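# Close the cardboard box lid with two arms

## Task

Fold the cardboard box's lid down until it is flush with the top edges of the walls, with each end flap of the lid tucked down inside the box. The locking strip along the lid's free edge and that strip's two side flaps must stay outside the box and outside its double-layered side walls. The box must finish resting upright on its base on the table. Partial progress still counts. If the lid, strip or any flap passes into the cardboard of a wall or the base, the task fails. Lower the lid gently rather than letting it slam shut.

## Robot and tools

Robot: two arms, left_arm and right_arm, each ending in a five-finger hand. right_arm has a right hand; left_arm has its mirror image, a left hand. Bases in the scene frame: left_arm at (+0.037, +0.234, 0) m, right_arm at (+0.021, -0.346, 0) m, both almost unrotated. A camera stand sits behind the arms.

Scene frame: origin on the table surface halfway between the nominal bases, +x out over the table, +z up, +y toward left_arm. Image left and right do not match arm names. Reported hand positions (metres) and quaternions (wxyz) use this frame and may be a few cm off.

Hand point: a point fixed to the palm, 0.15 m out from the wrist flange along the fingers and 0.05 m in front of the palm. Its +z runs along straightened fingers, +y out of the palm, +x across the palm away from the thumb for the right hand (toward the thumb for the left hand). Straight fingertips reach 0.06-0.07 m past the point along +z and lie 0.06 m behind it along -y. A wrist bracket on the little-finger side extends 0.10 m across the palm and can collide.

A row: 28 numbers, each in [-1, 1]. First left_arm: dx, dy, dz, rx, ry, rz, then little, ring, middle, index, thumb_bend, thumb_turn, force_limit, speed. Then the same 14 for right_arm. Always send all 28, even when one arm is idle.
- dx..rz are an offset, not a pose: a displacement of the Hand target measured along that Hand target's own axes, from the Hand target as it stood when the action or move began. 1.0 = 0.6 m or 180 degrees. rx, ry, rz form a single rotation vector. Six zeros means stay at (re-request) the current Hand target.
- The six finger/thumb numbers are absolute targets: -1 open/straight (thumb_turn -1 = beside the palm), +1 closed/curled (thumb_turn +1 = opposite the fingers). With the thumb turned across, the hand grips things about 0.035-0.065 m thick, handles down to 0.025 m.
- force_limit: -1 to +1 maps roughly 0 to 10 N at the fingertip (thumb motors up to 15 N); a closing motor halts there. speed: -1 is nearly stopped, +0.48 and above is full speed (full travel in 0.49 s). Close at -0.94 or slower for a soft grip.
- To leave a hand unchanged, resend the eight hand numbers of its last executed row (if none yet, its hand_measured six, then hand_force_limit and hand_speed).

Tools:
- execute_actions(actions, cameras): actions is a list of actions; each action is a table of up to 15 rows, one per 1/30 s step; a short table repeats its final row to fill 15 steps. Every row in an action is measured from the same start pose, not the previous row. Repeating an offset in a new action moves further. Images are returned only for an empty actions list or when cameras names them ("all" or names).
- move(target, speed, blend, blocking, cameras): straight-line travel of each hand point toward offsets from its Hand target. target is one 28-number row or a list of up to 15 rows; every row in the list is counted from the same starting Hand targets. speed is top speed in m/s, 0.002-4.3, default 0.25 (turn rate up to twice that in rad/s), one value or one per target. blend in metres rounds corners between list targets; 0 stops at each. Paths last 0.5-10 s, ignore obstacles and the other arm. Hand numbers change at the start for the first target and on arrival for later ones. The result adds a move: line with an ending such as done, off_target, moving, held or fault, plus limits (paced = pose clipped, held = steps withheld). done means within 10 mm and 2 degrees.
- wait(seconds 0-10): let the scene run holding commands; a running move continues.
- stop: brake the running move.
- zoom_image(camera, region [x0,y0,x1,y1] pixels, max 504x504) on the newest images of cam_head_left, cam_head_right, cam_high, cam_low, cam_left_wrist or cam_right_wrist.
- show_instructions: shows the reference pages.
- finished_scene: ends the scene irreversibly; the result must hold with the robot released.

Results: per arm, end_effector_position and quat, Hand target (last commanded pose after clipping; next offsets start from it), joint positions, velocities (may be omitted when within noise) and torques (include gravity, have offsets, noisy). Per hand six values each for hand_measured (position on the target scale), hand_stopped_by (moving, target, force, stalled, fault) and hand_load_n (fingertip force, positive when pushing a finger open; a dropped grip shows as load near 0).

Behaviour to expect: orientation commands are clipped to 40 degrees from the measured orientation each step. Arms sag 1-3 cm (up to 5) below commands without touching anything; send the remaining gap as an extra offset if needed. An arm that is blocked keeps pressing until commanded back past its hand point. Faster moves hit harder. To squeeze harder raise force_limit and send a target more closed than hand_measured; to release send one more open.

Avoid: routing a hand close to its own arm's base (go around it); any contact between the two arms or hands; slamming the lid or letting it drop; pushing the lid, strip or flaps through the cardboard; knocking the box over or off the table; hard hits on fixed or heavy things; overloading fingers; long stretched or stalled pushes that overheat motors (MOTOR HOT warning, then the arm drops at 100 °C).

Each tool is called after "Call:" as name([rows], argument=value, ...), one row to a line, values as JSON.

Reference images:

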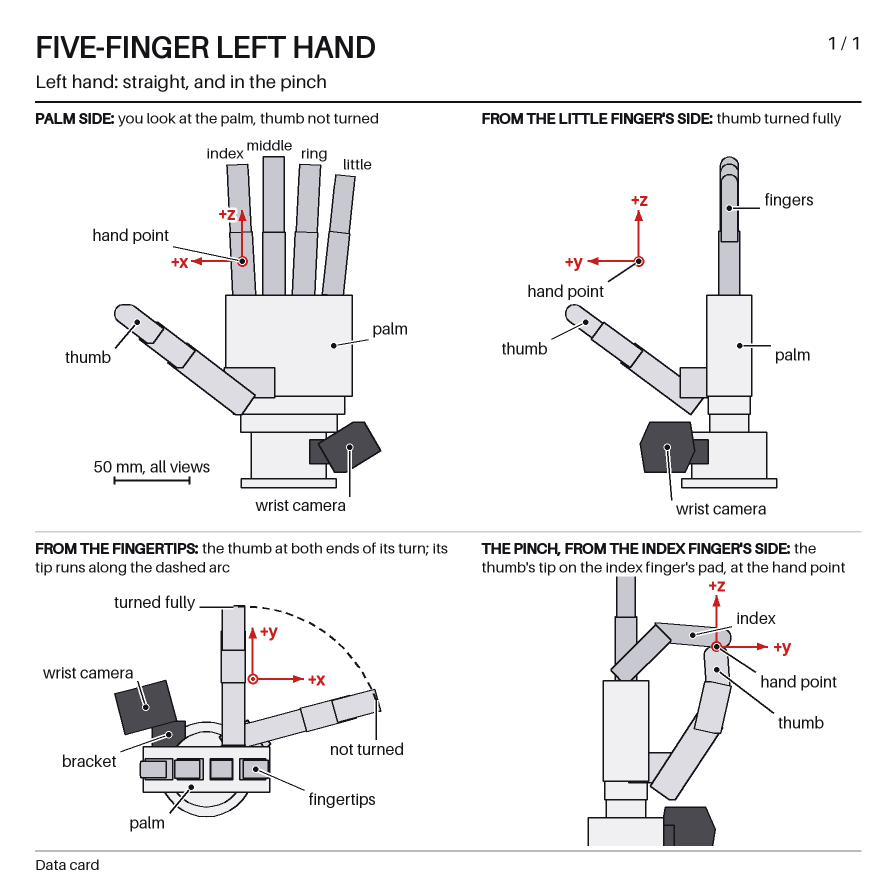

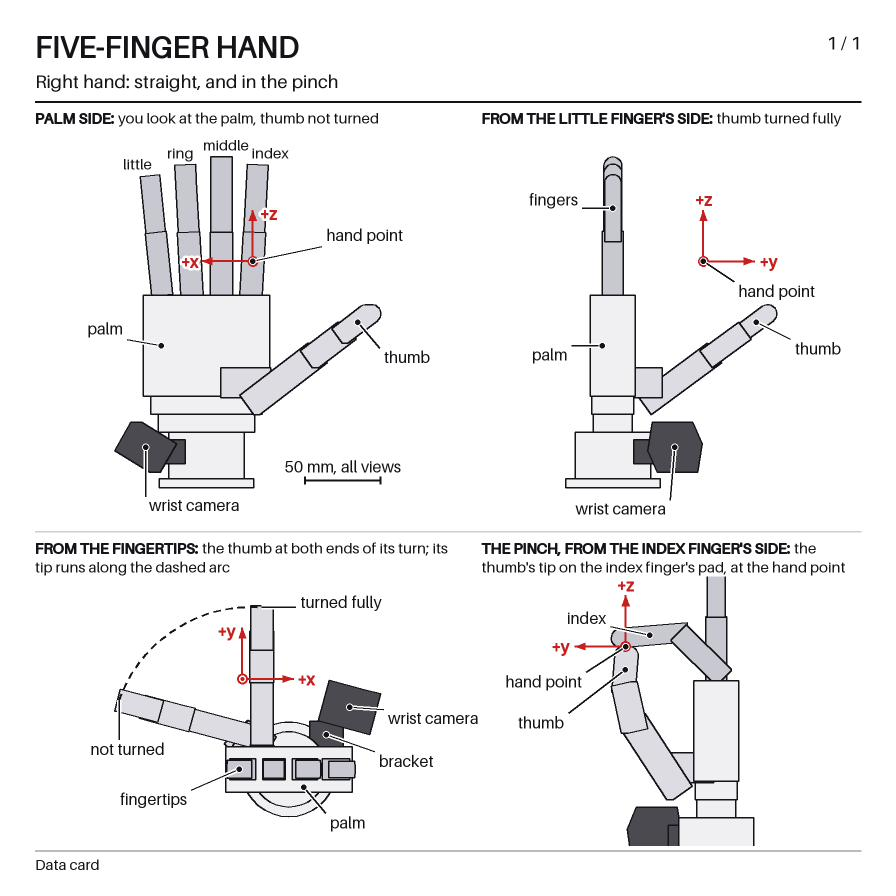

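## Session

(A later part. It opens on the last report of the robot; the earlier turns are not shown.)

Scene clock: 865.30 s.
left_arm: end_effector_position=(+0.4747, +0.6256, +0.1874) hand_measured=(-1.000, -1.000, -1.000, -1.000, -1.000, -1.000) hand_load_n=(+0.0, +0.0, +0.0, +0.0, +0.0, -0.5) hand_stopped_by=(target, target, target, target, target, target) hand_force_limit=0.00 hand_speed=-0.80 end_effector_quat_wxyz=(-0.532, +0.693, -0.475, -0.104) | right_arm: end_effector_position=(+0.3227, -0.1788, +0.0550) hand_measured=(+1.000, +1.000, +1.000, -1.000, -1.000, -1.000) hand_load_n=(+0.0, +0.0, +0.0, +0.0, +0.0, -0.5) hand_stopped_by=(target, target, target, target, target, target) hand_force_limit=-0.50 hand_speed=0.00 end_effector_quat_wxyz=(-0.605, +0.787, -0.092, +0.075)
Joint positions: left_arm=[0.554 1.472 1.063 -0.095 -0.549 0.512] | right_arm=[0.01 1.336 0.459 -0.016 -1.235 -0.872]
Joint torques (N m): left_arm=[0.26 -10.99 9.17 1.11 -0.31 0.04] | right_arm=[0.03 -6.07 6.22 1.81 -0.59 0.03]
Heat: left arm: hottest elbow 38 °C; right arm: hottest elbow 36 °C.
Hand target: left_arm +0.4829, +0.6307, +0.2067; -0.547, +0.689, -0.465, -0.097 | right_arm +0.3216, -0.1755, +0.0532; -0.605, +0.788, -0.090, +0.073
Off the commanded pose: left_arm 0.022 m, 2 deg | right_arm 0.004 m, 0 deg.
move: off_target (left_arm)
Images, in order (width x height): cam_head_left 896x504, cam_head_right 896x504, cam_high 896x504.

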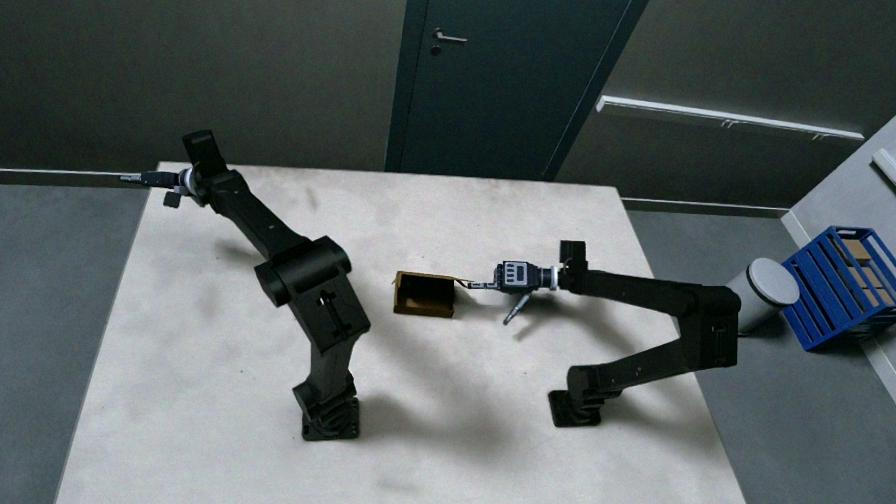

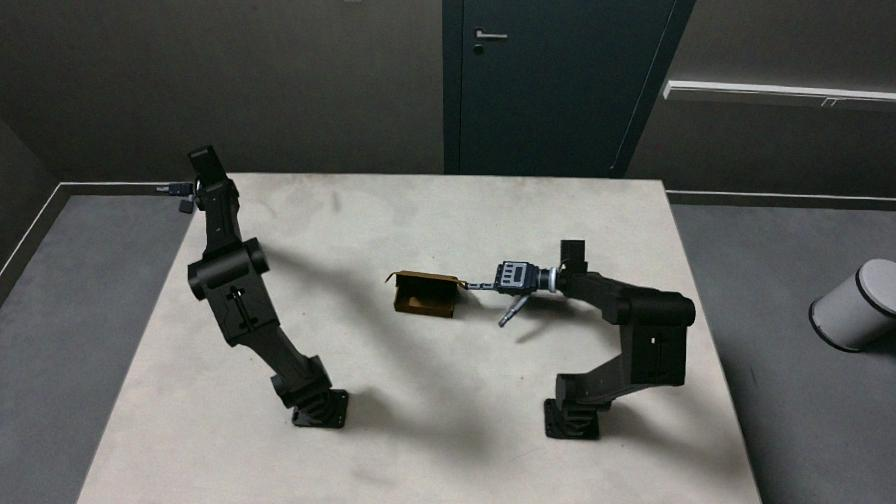

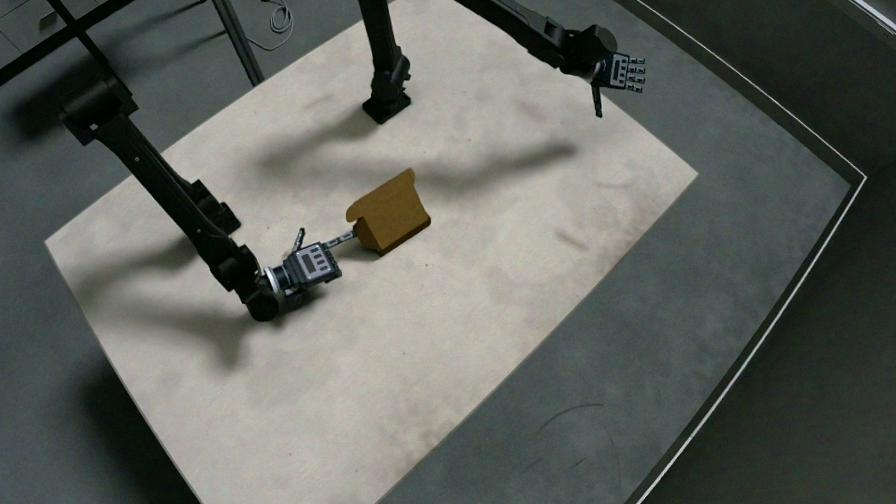

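Call:
move(target=[0.2155,0.2355,-0.5248,0.2699,0.6914,0.2875,-1,-1,-1,-1,-1,-1,0,-0.8, 0.0073,0.0128,-0.048,0,0,0,1,1,1,-1,-1,-1,-0.5,0], speed=0.25, cameras=["cam_head_left","cam_head_right","cam_high","cam_left_wrist"])

Scene clock: 968.50 s.
left_arm: end_effector_position=(+0.3235, +0.2986, +0.1451) hand_measured=(-1.000, -1.000, -1.000, -1.000, -1.000, -1.000) hand_load_n=(+0.0, -0.5, +0.0, +0.0, +0.0, +0.0) hand_stopped_by=(target, target, target, target, target, target) hand_force_limit=0.00 hand_speed=-0.80 end_effector_quat_wxyz=(-0.022, -0.078, +0.907, -0.413) | right_arm: end_effector_position=(+0.3042, -0.2010, +0.0483) hand_measured=(+1.000, +1.000, +1.000, -1.000, -1.000, -1.000) hand_load_n=(+0.0, +0.0, +0.0, -0.5, +0.0, -0.5) hand_stopped_by=(target, target, target, target, target, target) hand_force_limit=-0.50 hand_speed=0.00 end_effector_quat_wxyz=(-0.605, +0.788, -0.092, +0.065)
Joint positions: left_arm=[0.502 1.45 1.09 -1.689 0.737 2.087] | right_arm=[-0.073 1.336 0.473 -0.299 -1.285 -1.138]
Joint torques (N m): left_arm=[-0.26 -7.06 7.58 -1.35 0.35 0.15] | right_arm=[-1.55 -4.78 9.26 0.39 -0.89 -0.14]
Heat: left arm: hottest elbow 39 °C; right arm: hottest elbow 35 °C.
Hand target: left_arm +0.3305, +0.2998, +0.1504; -0.022, +0.038, +0.865, -0.500 | right_arm +0.3189, -0.2055, +0.0532; -0.605, +0.788, -0.090, +0.073
Off the commanded pose: left_arm 0.009 m, 17 deg | right_arm 0.016 m, 1 deg.
joint sent to its limit (left arm) — joint 4 (wrist pitch), lower limit; joint 6 (wrist roll), upper limit. The joint targets are off in orientation, not in position.
move: off_target (left_arm, right_arm)
Images, in order (width x height): cam_head_left 896x504, cam_head_right 896x504, cam_high 896x504, cam_left_wrist 672x504.

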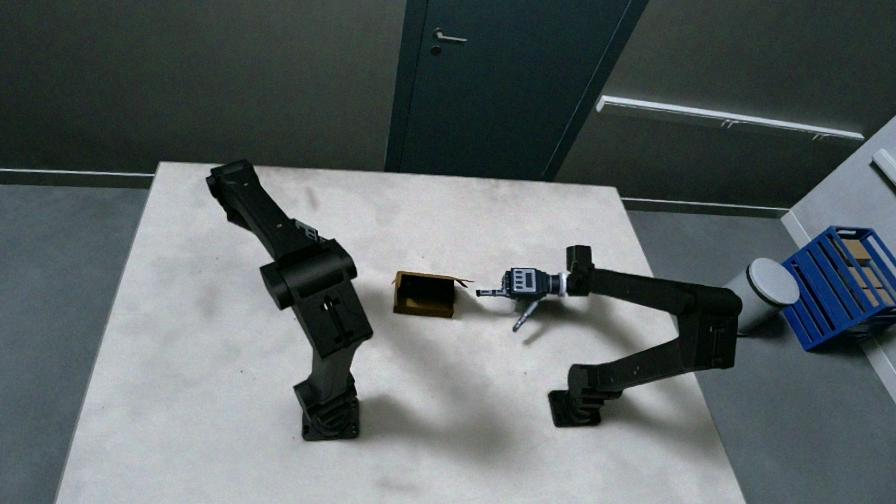

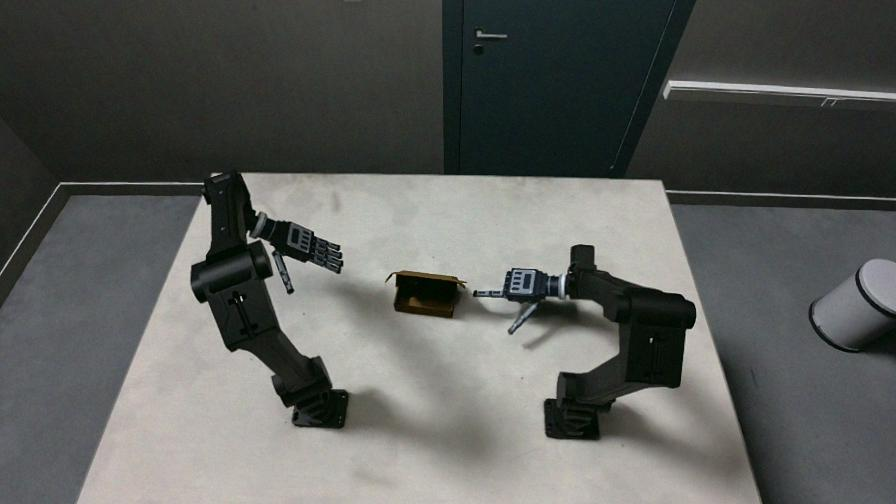

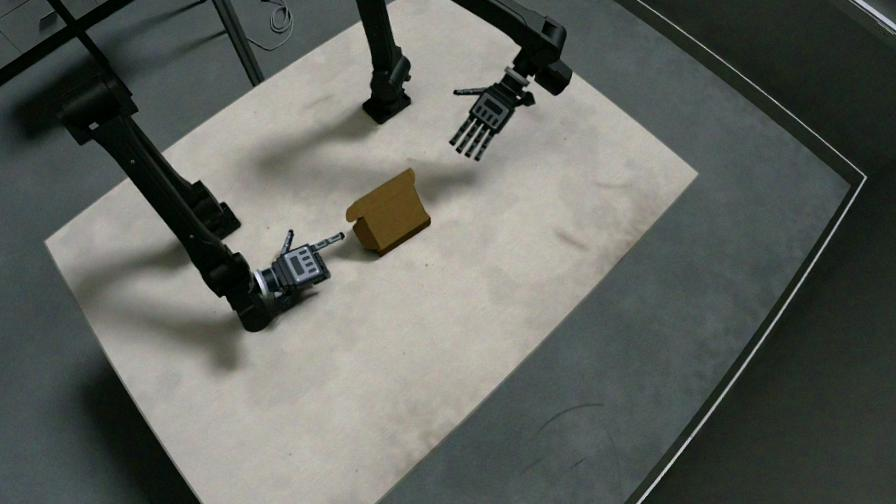

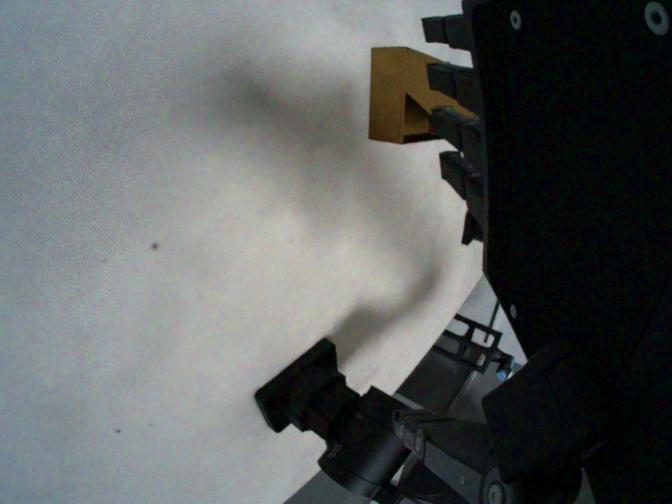

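Call:
zoom_image(camera="cam_head_left", region=[380, 250, 500, 330])

Call:
zoom_image(camera="cam_head_right", region=[380, 250, 500, 330])

Call:
zoom_image(camera="cam_high", region=[320, 150, 450, 270])

Call:
zoom_image(camera="cam_left_wrist", region=[340, 20, 480, 160])

Scaled by 4.200 from the camera's 896x504 image, which has a finer 1280x720 frame.

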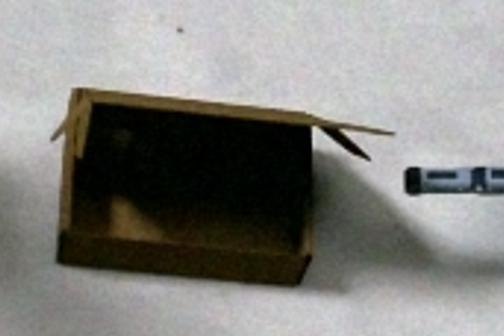

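Scaled by 4.200 from the camera's 896x504 image, which has a finer 1280x720 frame.

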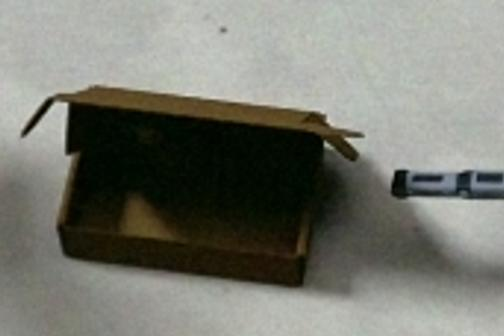

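Scaled by 3.877 from the camera's 896x504 image, which has a finer 1280x720 frame.

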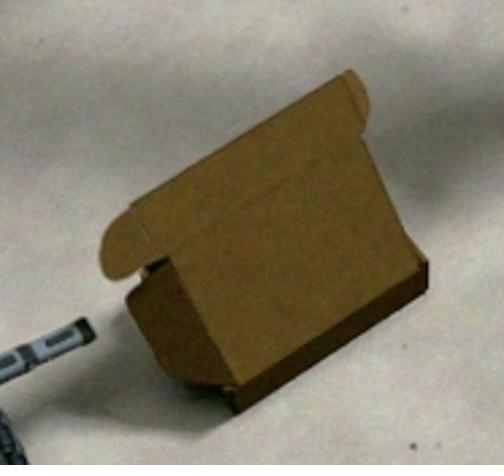

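Scaled by 3.600 from the camera's 672x504 image, which has a finer 960x720 frame.

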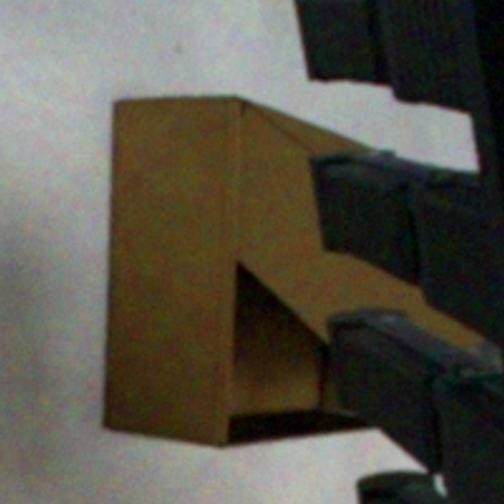

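Call:
move(target=[0.0263,0.0968,0.2268,-0.0595,-0.0353,-0.0662,-1,-1,-1,-1,-1,-1,0,-0.8, 0,0,0,0,0,0,1,1,1,-1,-1,-1,-0.5,0], speed=0.12, cameras=["cam_head_left","cam_head_right","cam_high","cam_low","cam_left_wrist"])

Call:
zoom_image(camera="cam_head_right", region=[340, 230, 500, 340])

Call:
zoom_image(camera="cam_head_left", region=[340, 230, 500, 340])

Scene clock: 1084.30 s.
left_arm: end_effector_position=(+0.3051, +0.2158, +0.0324) hand_measured=(-1.000, -1.000, -1.000, -1.000, -1.000, -1.000) hand_load_n=(+0.0, +0.0, +0.0, +0.0, +0.0, +0.0) hand_stopped_by=(target, target, target, target, target, target) hand_force_limit=0.00 hand_speed=-0.80 end_effector_quat_wxyz=(-0.022, -0.079, +0.907, -0.414) | right_arm: end_effector_position=(+0.3043, -0.2010, +0.0483) hand_measured=(+1.000, +1.000, +1.000, -1.000, -1.000, -1.000) hand_load_n=(+0.0, +0.0, +0.0, +0.0, +0.0, +0.0) hand_stopped_by=(target, target, target, target, target, target) hand_force_limit=-0.50 hand_speed=0.00 end_effector_quat_wxyz=(-0.605, +0.788, -0.092, +0.065)
Joint positions: left_arm=[0.301 1.45 0.763 -1.177 0.815 1.825] | right_arm=[-0.073 1.336 0.473 -0.299 -1.285 -1.138]
Joint torques (N m): left_arm=[-0.38 -6.42 4.83 -0.17 0.57 -0.06] | right_arm=[-1.67 -4.84 9.26 0.42 -0.9 -0.13]
Heat: left arm: hottest elbow 36 °C; right arm: hottest elbow 37 °C.
Hand target: left_arm +0.3068, +0.2127, +0.0321; -0.022, -0.077, +0.907, -0.414 | right_arm +0.3189, -0.2055, +0.0532; -0.605, +0.788, -0.090, +0.073
Off the commanded pose: left_arm 0.004 m, 0 deg | right_arm 0.016 m, 1 deg.
move: off_target (right_arm)
Images, in order (width x height): cam_head_left 896x504, cam_head_right 896x504, cam_high 896x504, cam_low 896x504, cam_left_wrist 672x504.

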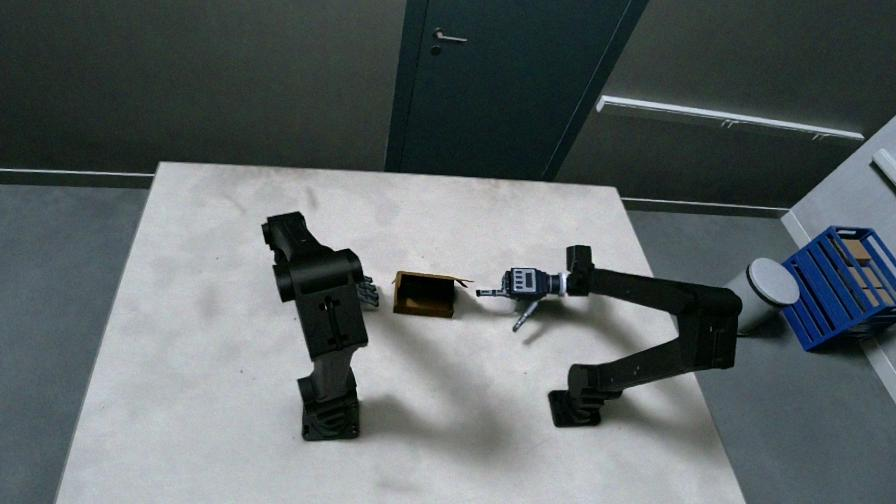

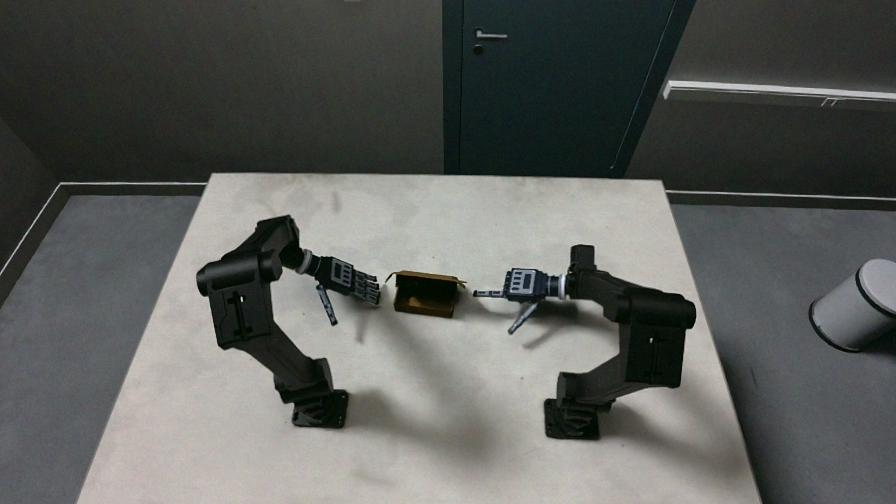

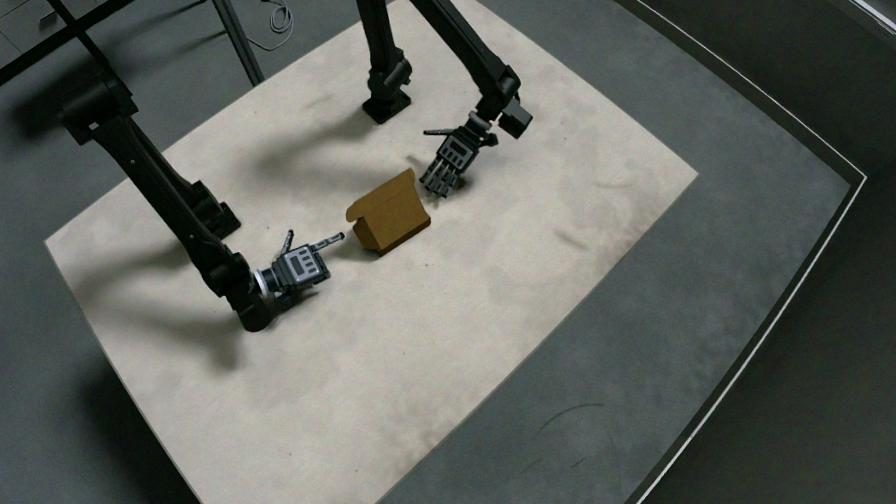

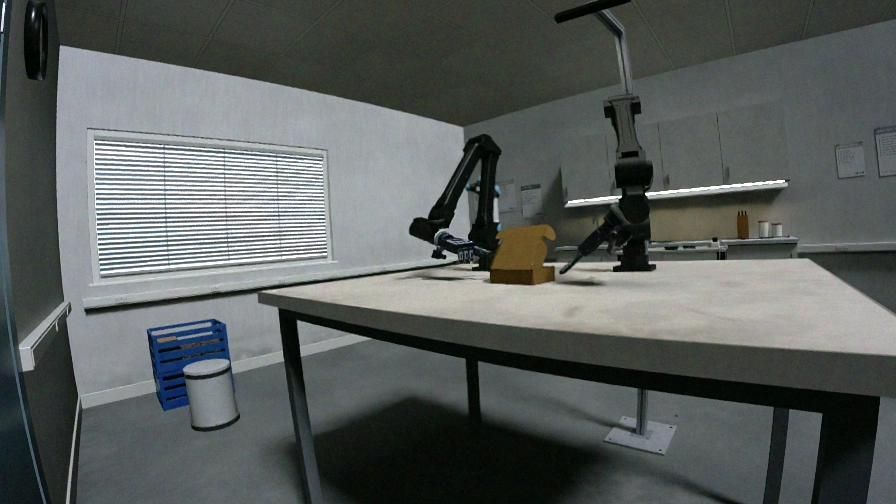

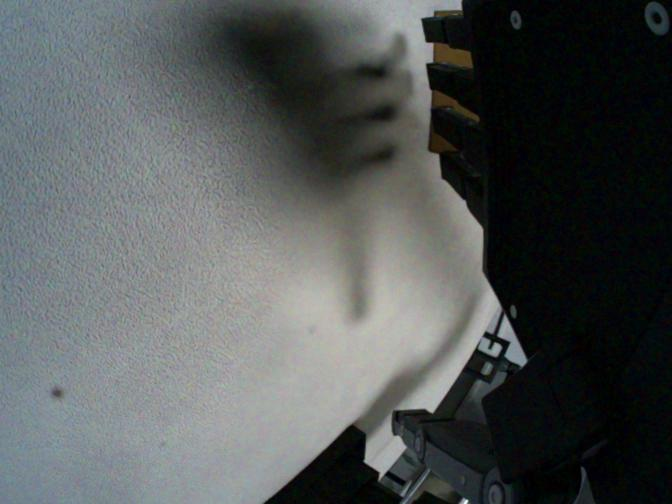

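Scaled by 3.150 from the camera's 896x504 image, which has a finer 1280x720 frame.

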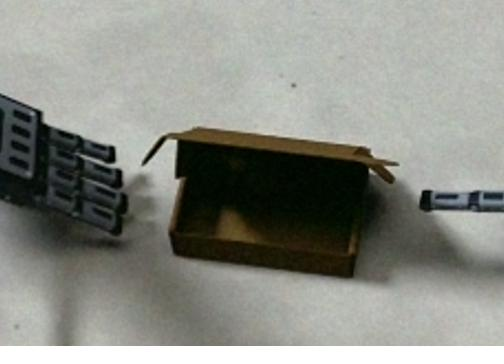

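Scaled by 3.150 from the camera's 896x504 image, which has a finer 1280x720 frame.

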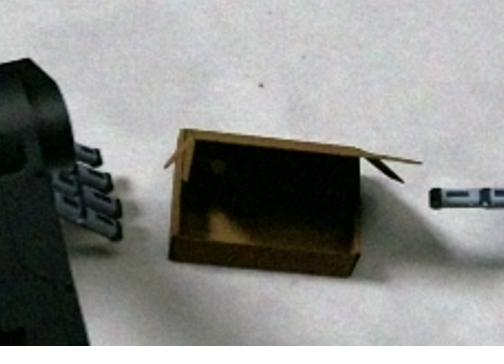

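Call:
move(target=[0.0125,-0.0378,0.0448,0,0,0,-1,-1,-1,-1,-1,-1,0,-0.8, 0,0,0,0,0,0,1,1,1,-1,-1,-1,-0.5,0], speed=0.05, cameras=["cam_head_left","cam_head_right","cam_high","cam_low"])

Call:
zoom_image(camera="cam_head_right", region=[360, 240, 500, 330])

Call:
zoom_image(camera="cam_head_left", region=[360, 240, 500, 330])

Call:
zoom_image(camera="cam_high", region=[320, 140, 460, 270])

Scene clock: 1119.50 s.
left_arm: end_effector_position=(+0.3005, +0.1801, +0.0282) hand_measured=(-1.000, -1.000, -1.000, -1.000, -1.000, -1.000) hand_load_n=(+0.0, +0.0, +0.0, +0.0, +0.0, -0.5) hand_stopped_by=(target, target, target, target, target, target) hand_force_limit=0.00 hand_speed=-0.80 end_effector_quat_wxyz=(-0.030, -0.083, +0.906, -0.415) | right_arm: end_effector_position=(+0.3043, -0.2010, +0.0483) hand_measured=(+1.000, +1.000, +1.000, -1.000, -1.000, -1.000) hand_load_n=(+0.0, +0.0, +0.0, -0.5, +0.0, +0.0) hand_stopped_by=(target, target, target, target, target, target) hand_force_limit=-0.50 hand_speed=0.00 end_effector_quat_wxyz=(-0.605, +0.788, -0.092, +0.065)
Joint positions: left_arm=[0.194 1.414 0.713 -1.066 0.841 1.668] | right_arm=[-0.073 1.336 0.473 -0.299 -1.285 -1.138]
Joint torques (N m): left_arm=[-0.38 -7.3 4.89 -0.1 0.6 -0.13] | right_arm=[-1.73 -4.72 9.26 0.43 -0.9 -0.14]
Heat: left arm: hottest elbow 34 °C; right arm: hottest elbow 37 °C.
Hand target: left_arm +0.3037, +0.1768, +0.0322; -0.022, -0.077, +0.907, -0.414 | right_arm +0.3189, -0.2055, +0.0532; -0.605, +0.788, -0.090, +0.073
Off the commanded pose: left_arm 0.006 m, 1 deg | right_arm 0.016 m, 1 deg.
move: off_target (right_arm)
Images, in order (width x height): cam_head_left 896x504, cam_head_right 896x504, cam_high 896x504, cam_low 896x504.

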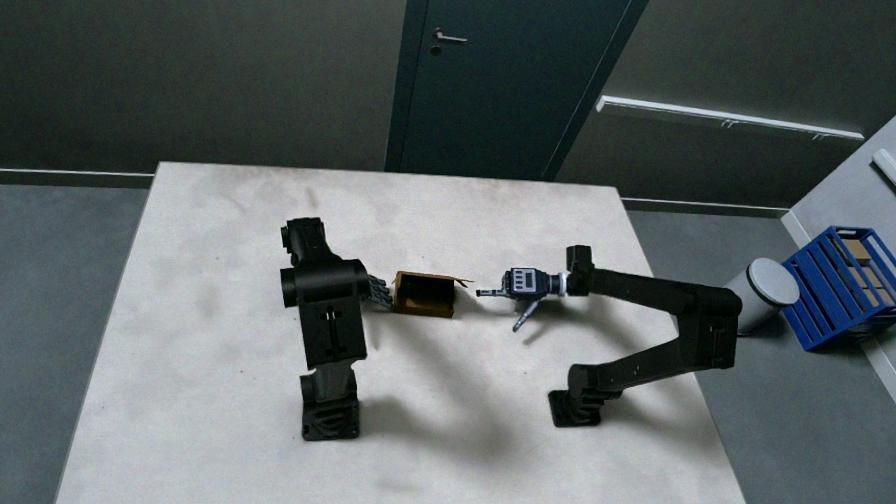

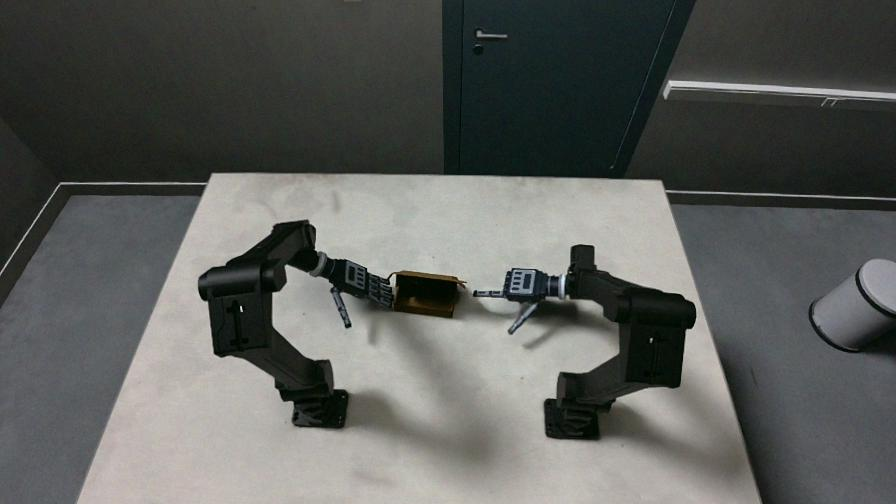

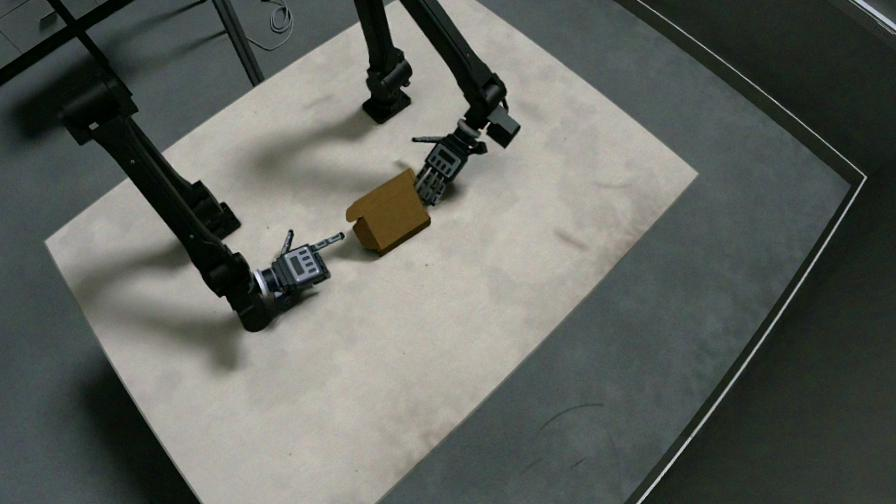

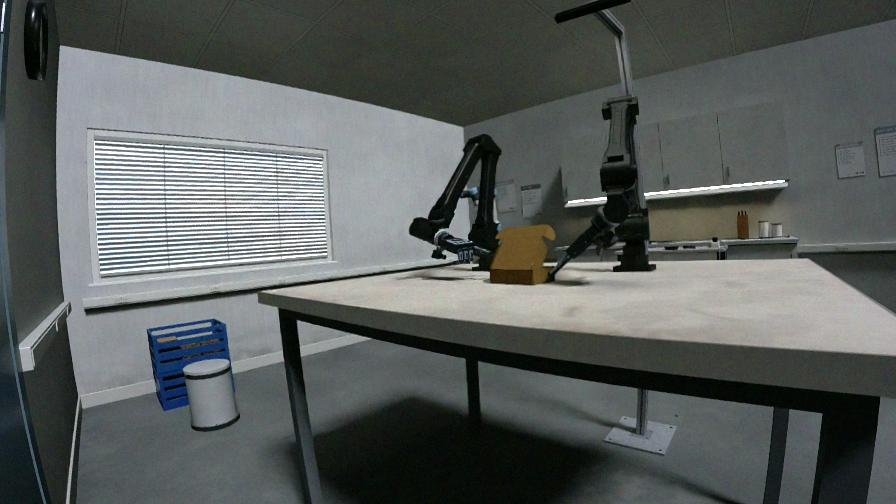

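Scaled by 3.600 from the camera's 896x504 image, which has a finer 1280x720 frame.

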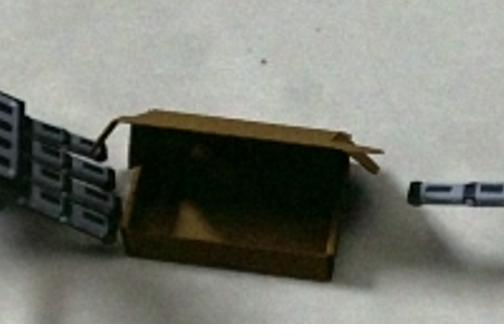

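Scaled by 3.600 from the camera's 896x504 image, which has a finer 1280x720 frame.

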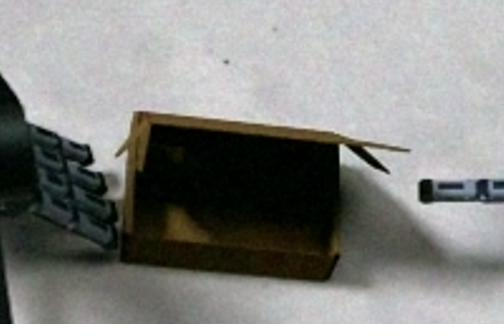

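Scaled by 3.600 from the camera's 896x504 image, which has a finer 1280x720 frame.

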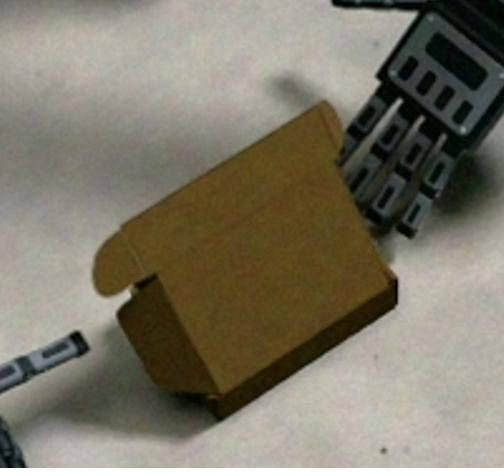

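Call:
move(target=[-0.03,-0.0071,0.0033,-0.0069,0.0497,0.0438,-1,-1,-1,-1,-1,-1,0,-0.8, 0,0,0,0,0,0,1,1,1,-1,-1,-1,-0.5,0], speed=0.05, cameras=["cam_head_left","cam_head_right","cam_high"])

Call:
zoom_image(camera="cam_head_left", region=[360, 240, 500, 330])

Call:
zoom_image(camera="cam_high", region=[320, 140, 460, 270])

Scene clock: 1145.97 s.
left_arm: end_effector_position=(+0.3084, +0.1762, +0.0271) hand_measured=(-1.000, -1.000, -1.000, -1.000, -1.000, -1.000) hand_load_n=(+0.0, +0.0, +0.0, +0.0, +0.0, +0.0) hand_stopped_by=(target, target, target, target, target, target) hand_force_limit=0.00 hand_speed=-0.80 end_effector_quat_wxyz=(-0.071, +0.003, +0.909, -0.411) | right_arm: end_effector_position=(+0.3043, -0.2010, +0.0483) hand_measured=(+1.000, +1.000, +1.000, -1.000, -1.000, -1.000) hand_load_n=(+0.0, +0.0, +0.0, +0.0, +0.0, -0.5) hand_stopped_by=(target, target, target, target, target, target) hand_force_limit=-0.50 hand_speed=0.00 end_effector_quat_wxyz=(-0.605, +0.788, -0.092, +0.065)
Joint positions: left_arm=[0.139 1.515 0.809 -1.207 0.805 1.861] | right_arm=[-0.073 1.336 0.473 -0.299 -1.285 -1.138]
Joint torques (N m): left_arm=[-0.5 -6.59 7.04 -1.03 0.42 0.17] | right_arm=[-1.49 -4.72 9.2 0.44 -0.89 -0.14]
Heat: left arm: hottest elbow 34 °C; right arm: hottest elbow 37 °C.
Hand target: left_arm +0.3221, +0.1748, +0.0322; -0.065, +0.018, +0.910, -0.409 | right_arm +0.3189, -0.2055, +0.0532; -0.605, +0.788, -0.090, +0.073
Off the commanded pose: left_arm 0.015 m, 2 deg | right_arm 0.016 m, 1 deg.
move: off_target (left_arm, right_arm)
Images, in order (width x height): cam_head_left 896x504, cam_head_right 896x504, cam_high 896x504.

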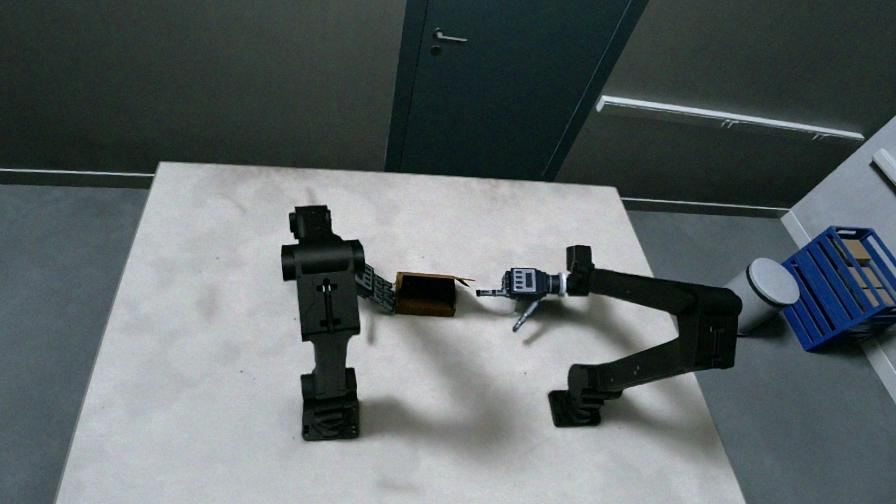

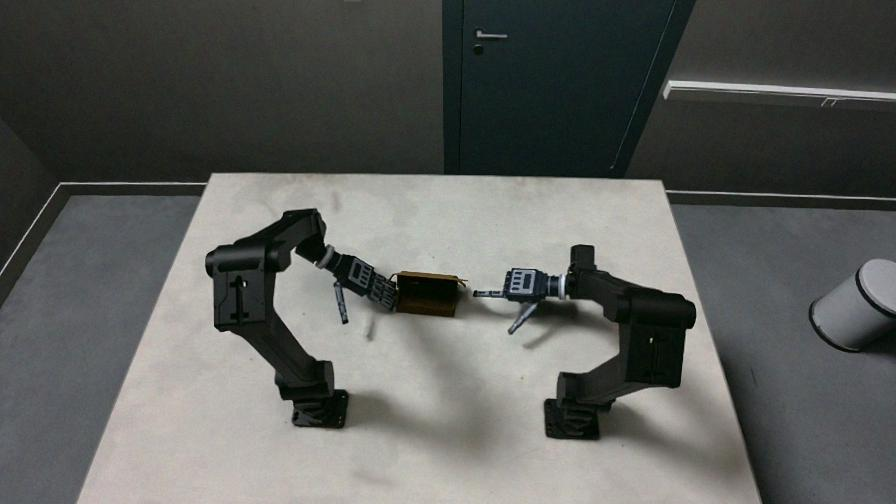

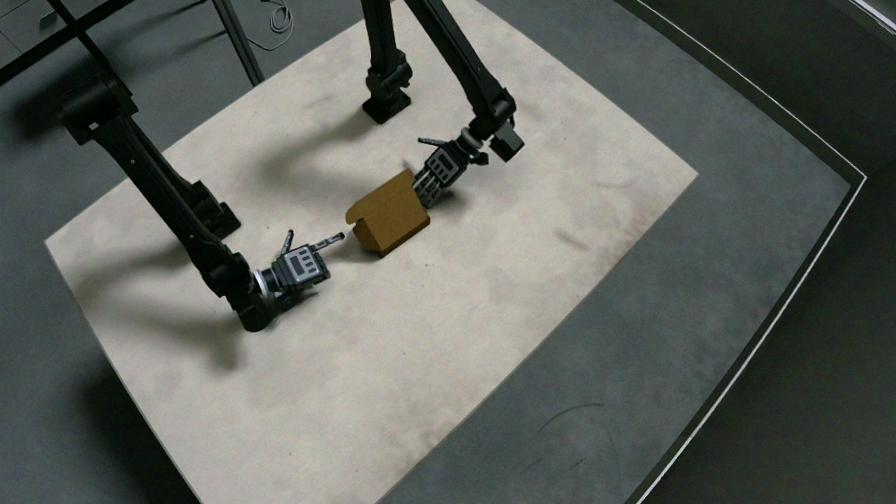

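Scaled by 3.600 from the camera's 896x504 image, which has a finer 1280x720 frame.

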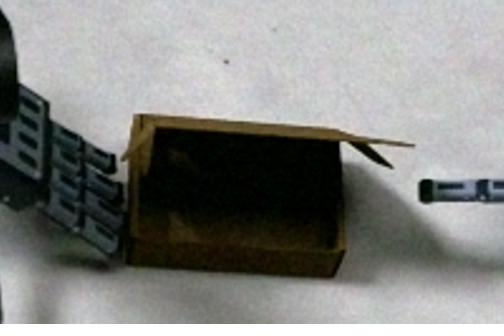

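Scaled by 3.600 from the camera's 896x504 image, which has a finer 1280x720 frame.

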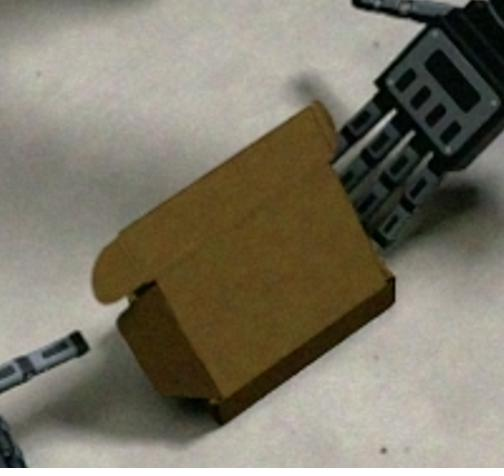

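Call:
move(target=[0,0,0,0,0,0,-1,-1,-1,-1,-1,-1,0,-0.8, 0.0042,-0.0115,0.0432,0,0,0,1,1,1,-1,-1,-1,-0.5,0], speed=0.05, cameras=["cam_head_left","cam_head_right","cam_high"])

Call:
zoom_image(camera="cam_head_left", region=[360, 240, 500, 330])

Call:
zoom_image(camera="cam_high", region=[320, 140, 460, 270])

Scene clock: 1181.73 s.
left_arm: end_effector_position=(+0.3085, +0.1762, +0.0270) hand_measured=(-1.000, -1.000, -1.000, -1.000, -1.000, -1.000) hand_load_n=(+0.0, +0.0, -0.5, +0.0, +0.0, -0.5) hand_stopped_by=(target, target, target, target, target, target) hand_force_limit=0.00 hand_speed=-0.80 end_effector_quat_wxyz=(-0.071, +0.003, +0.909, -0.411) | right_arm: end_effector_position=(+0.3254, -0.1831, +0.0551) hand_measured=(+1.000, +1.000, +1.000, -1.000, -1.000, -1.000) hand_load_n=(+0.5, +0.0, +0.0, +0.0, +0.0, +0.0) hand_stopped_by=(target, target, target, target, target, target) hand_force_limit=-0.50 hand_speed=0.00 end_effector_quat_wxyz=(-0.605, +0.787, -0.092, +0.075)
Joint positions: left_arm=[0.139 1.515 0.809 -1.207 0.805 1.862] | right_arm=[-0.005 1.344 0.473 -0.055 -1.244 -0.907]
Joint torques (N m): left_arm=[-0.67 -6.48 7.09 -1.16 0.44 0.13] | right_arm=[-0.09 -5.13 6.97 1.74 -0.6 0.02]
Heat: left arm: hottest elbow 34 °C; right arm: hottest elbow 37 °C.
Hand target: left_arm +0.3221, +0.1748, +0.0322; -0.065, +0.018, +0.910, -0.409 | right_arm +0.3275, -0.1799, +0.0532; -0.605, +0.788, -0.090, +0.073
Off the commanded pose: left_arm 0.015 m, 2 deg | right_arm 0.004 m, 0 deg.
move: off_target (left_arm)
Images, in order (width x height): cam_head_left 896x504, cam_head_right 896x504, cam_high 896x504.

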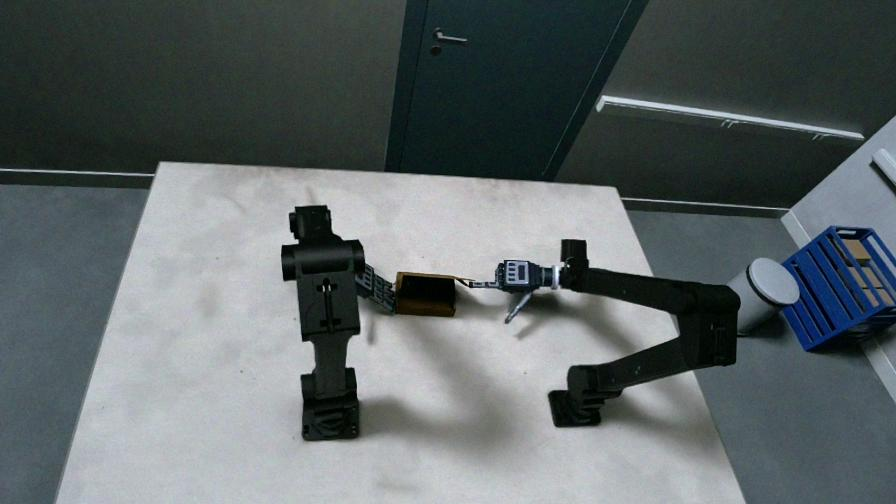

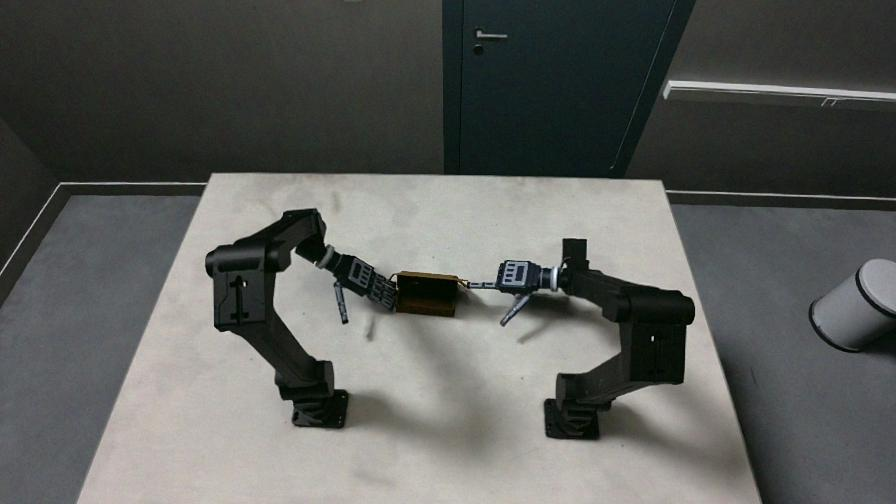

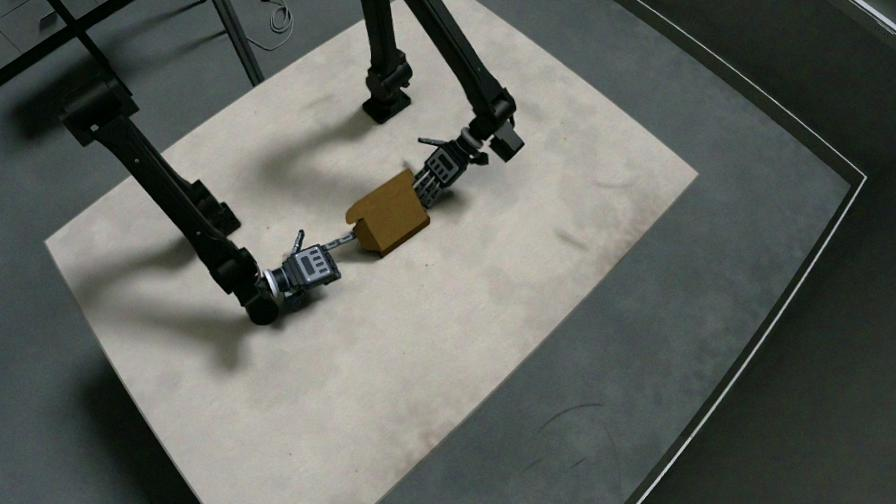

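Scaled by 3.600 from the camera's 896x504 image, which has a finer 1280x720 frame.

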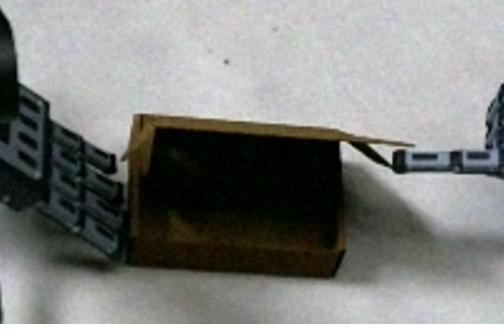

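Scaled by 3.600 from the camera's 896x504 image, which has a finer 1280x720 frame.

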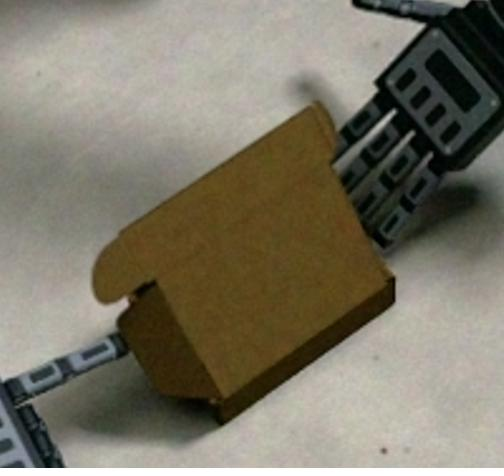

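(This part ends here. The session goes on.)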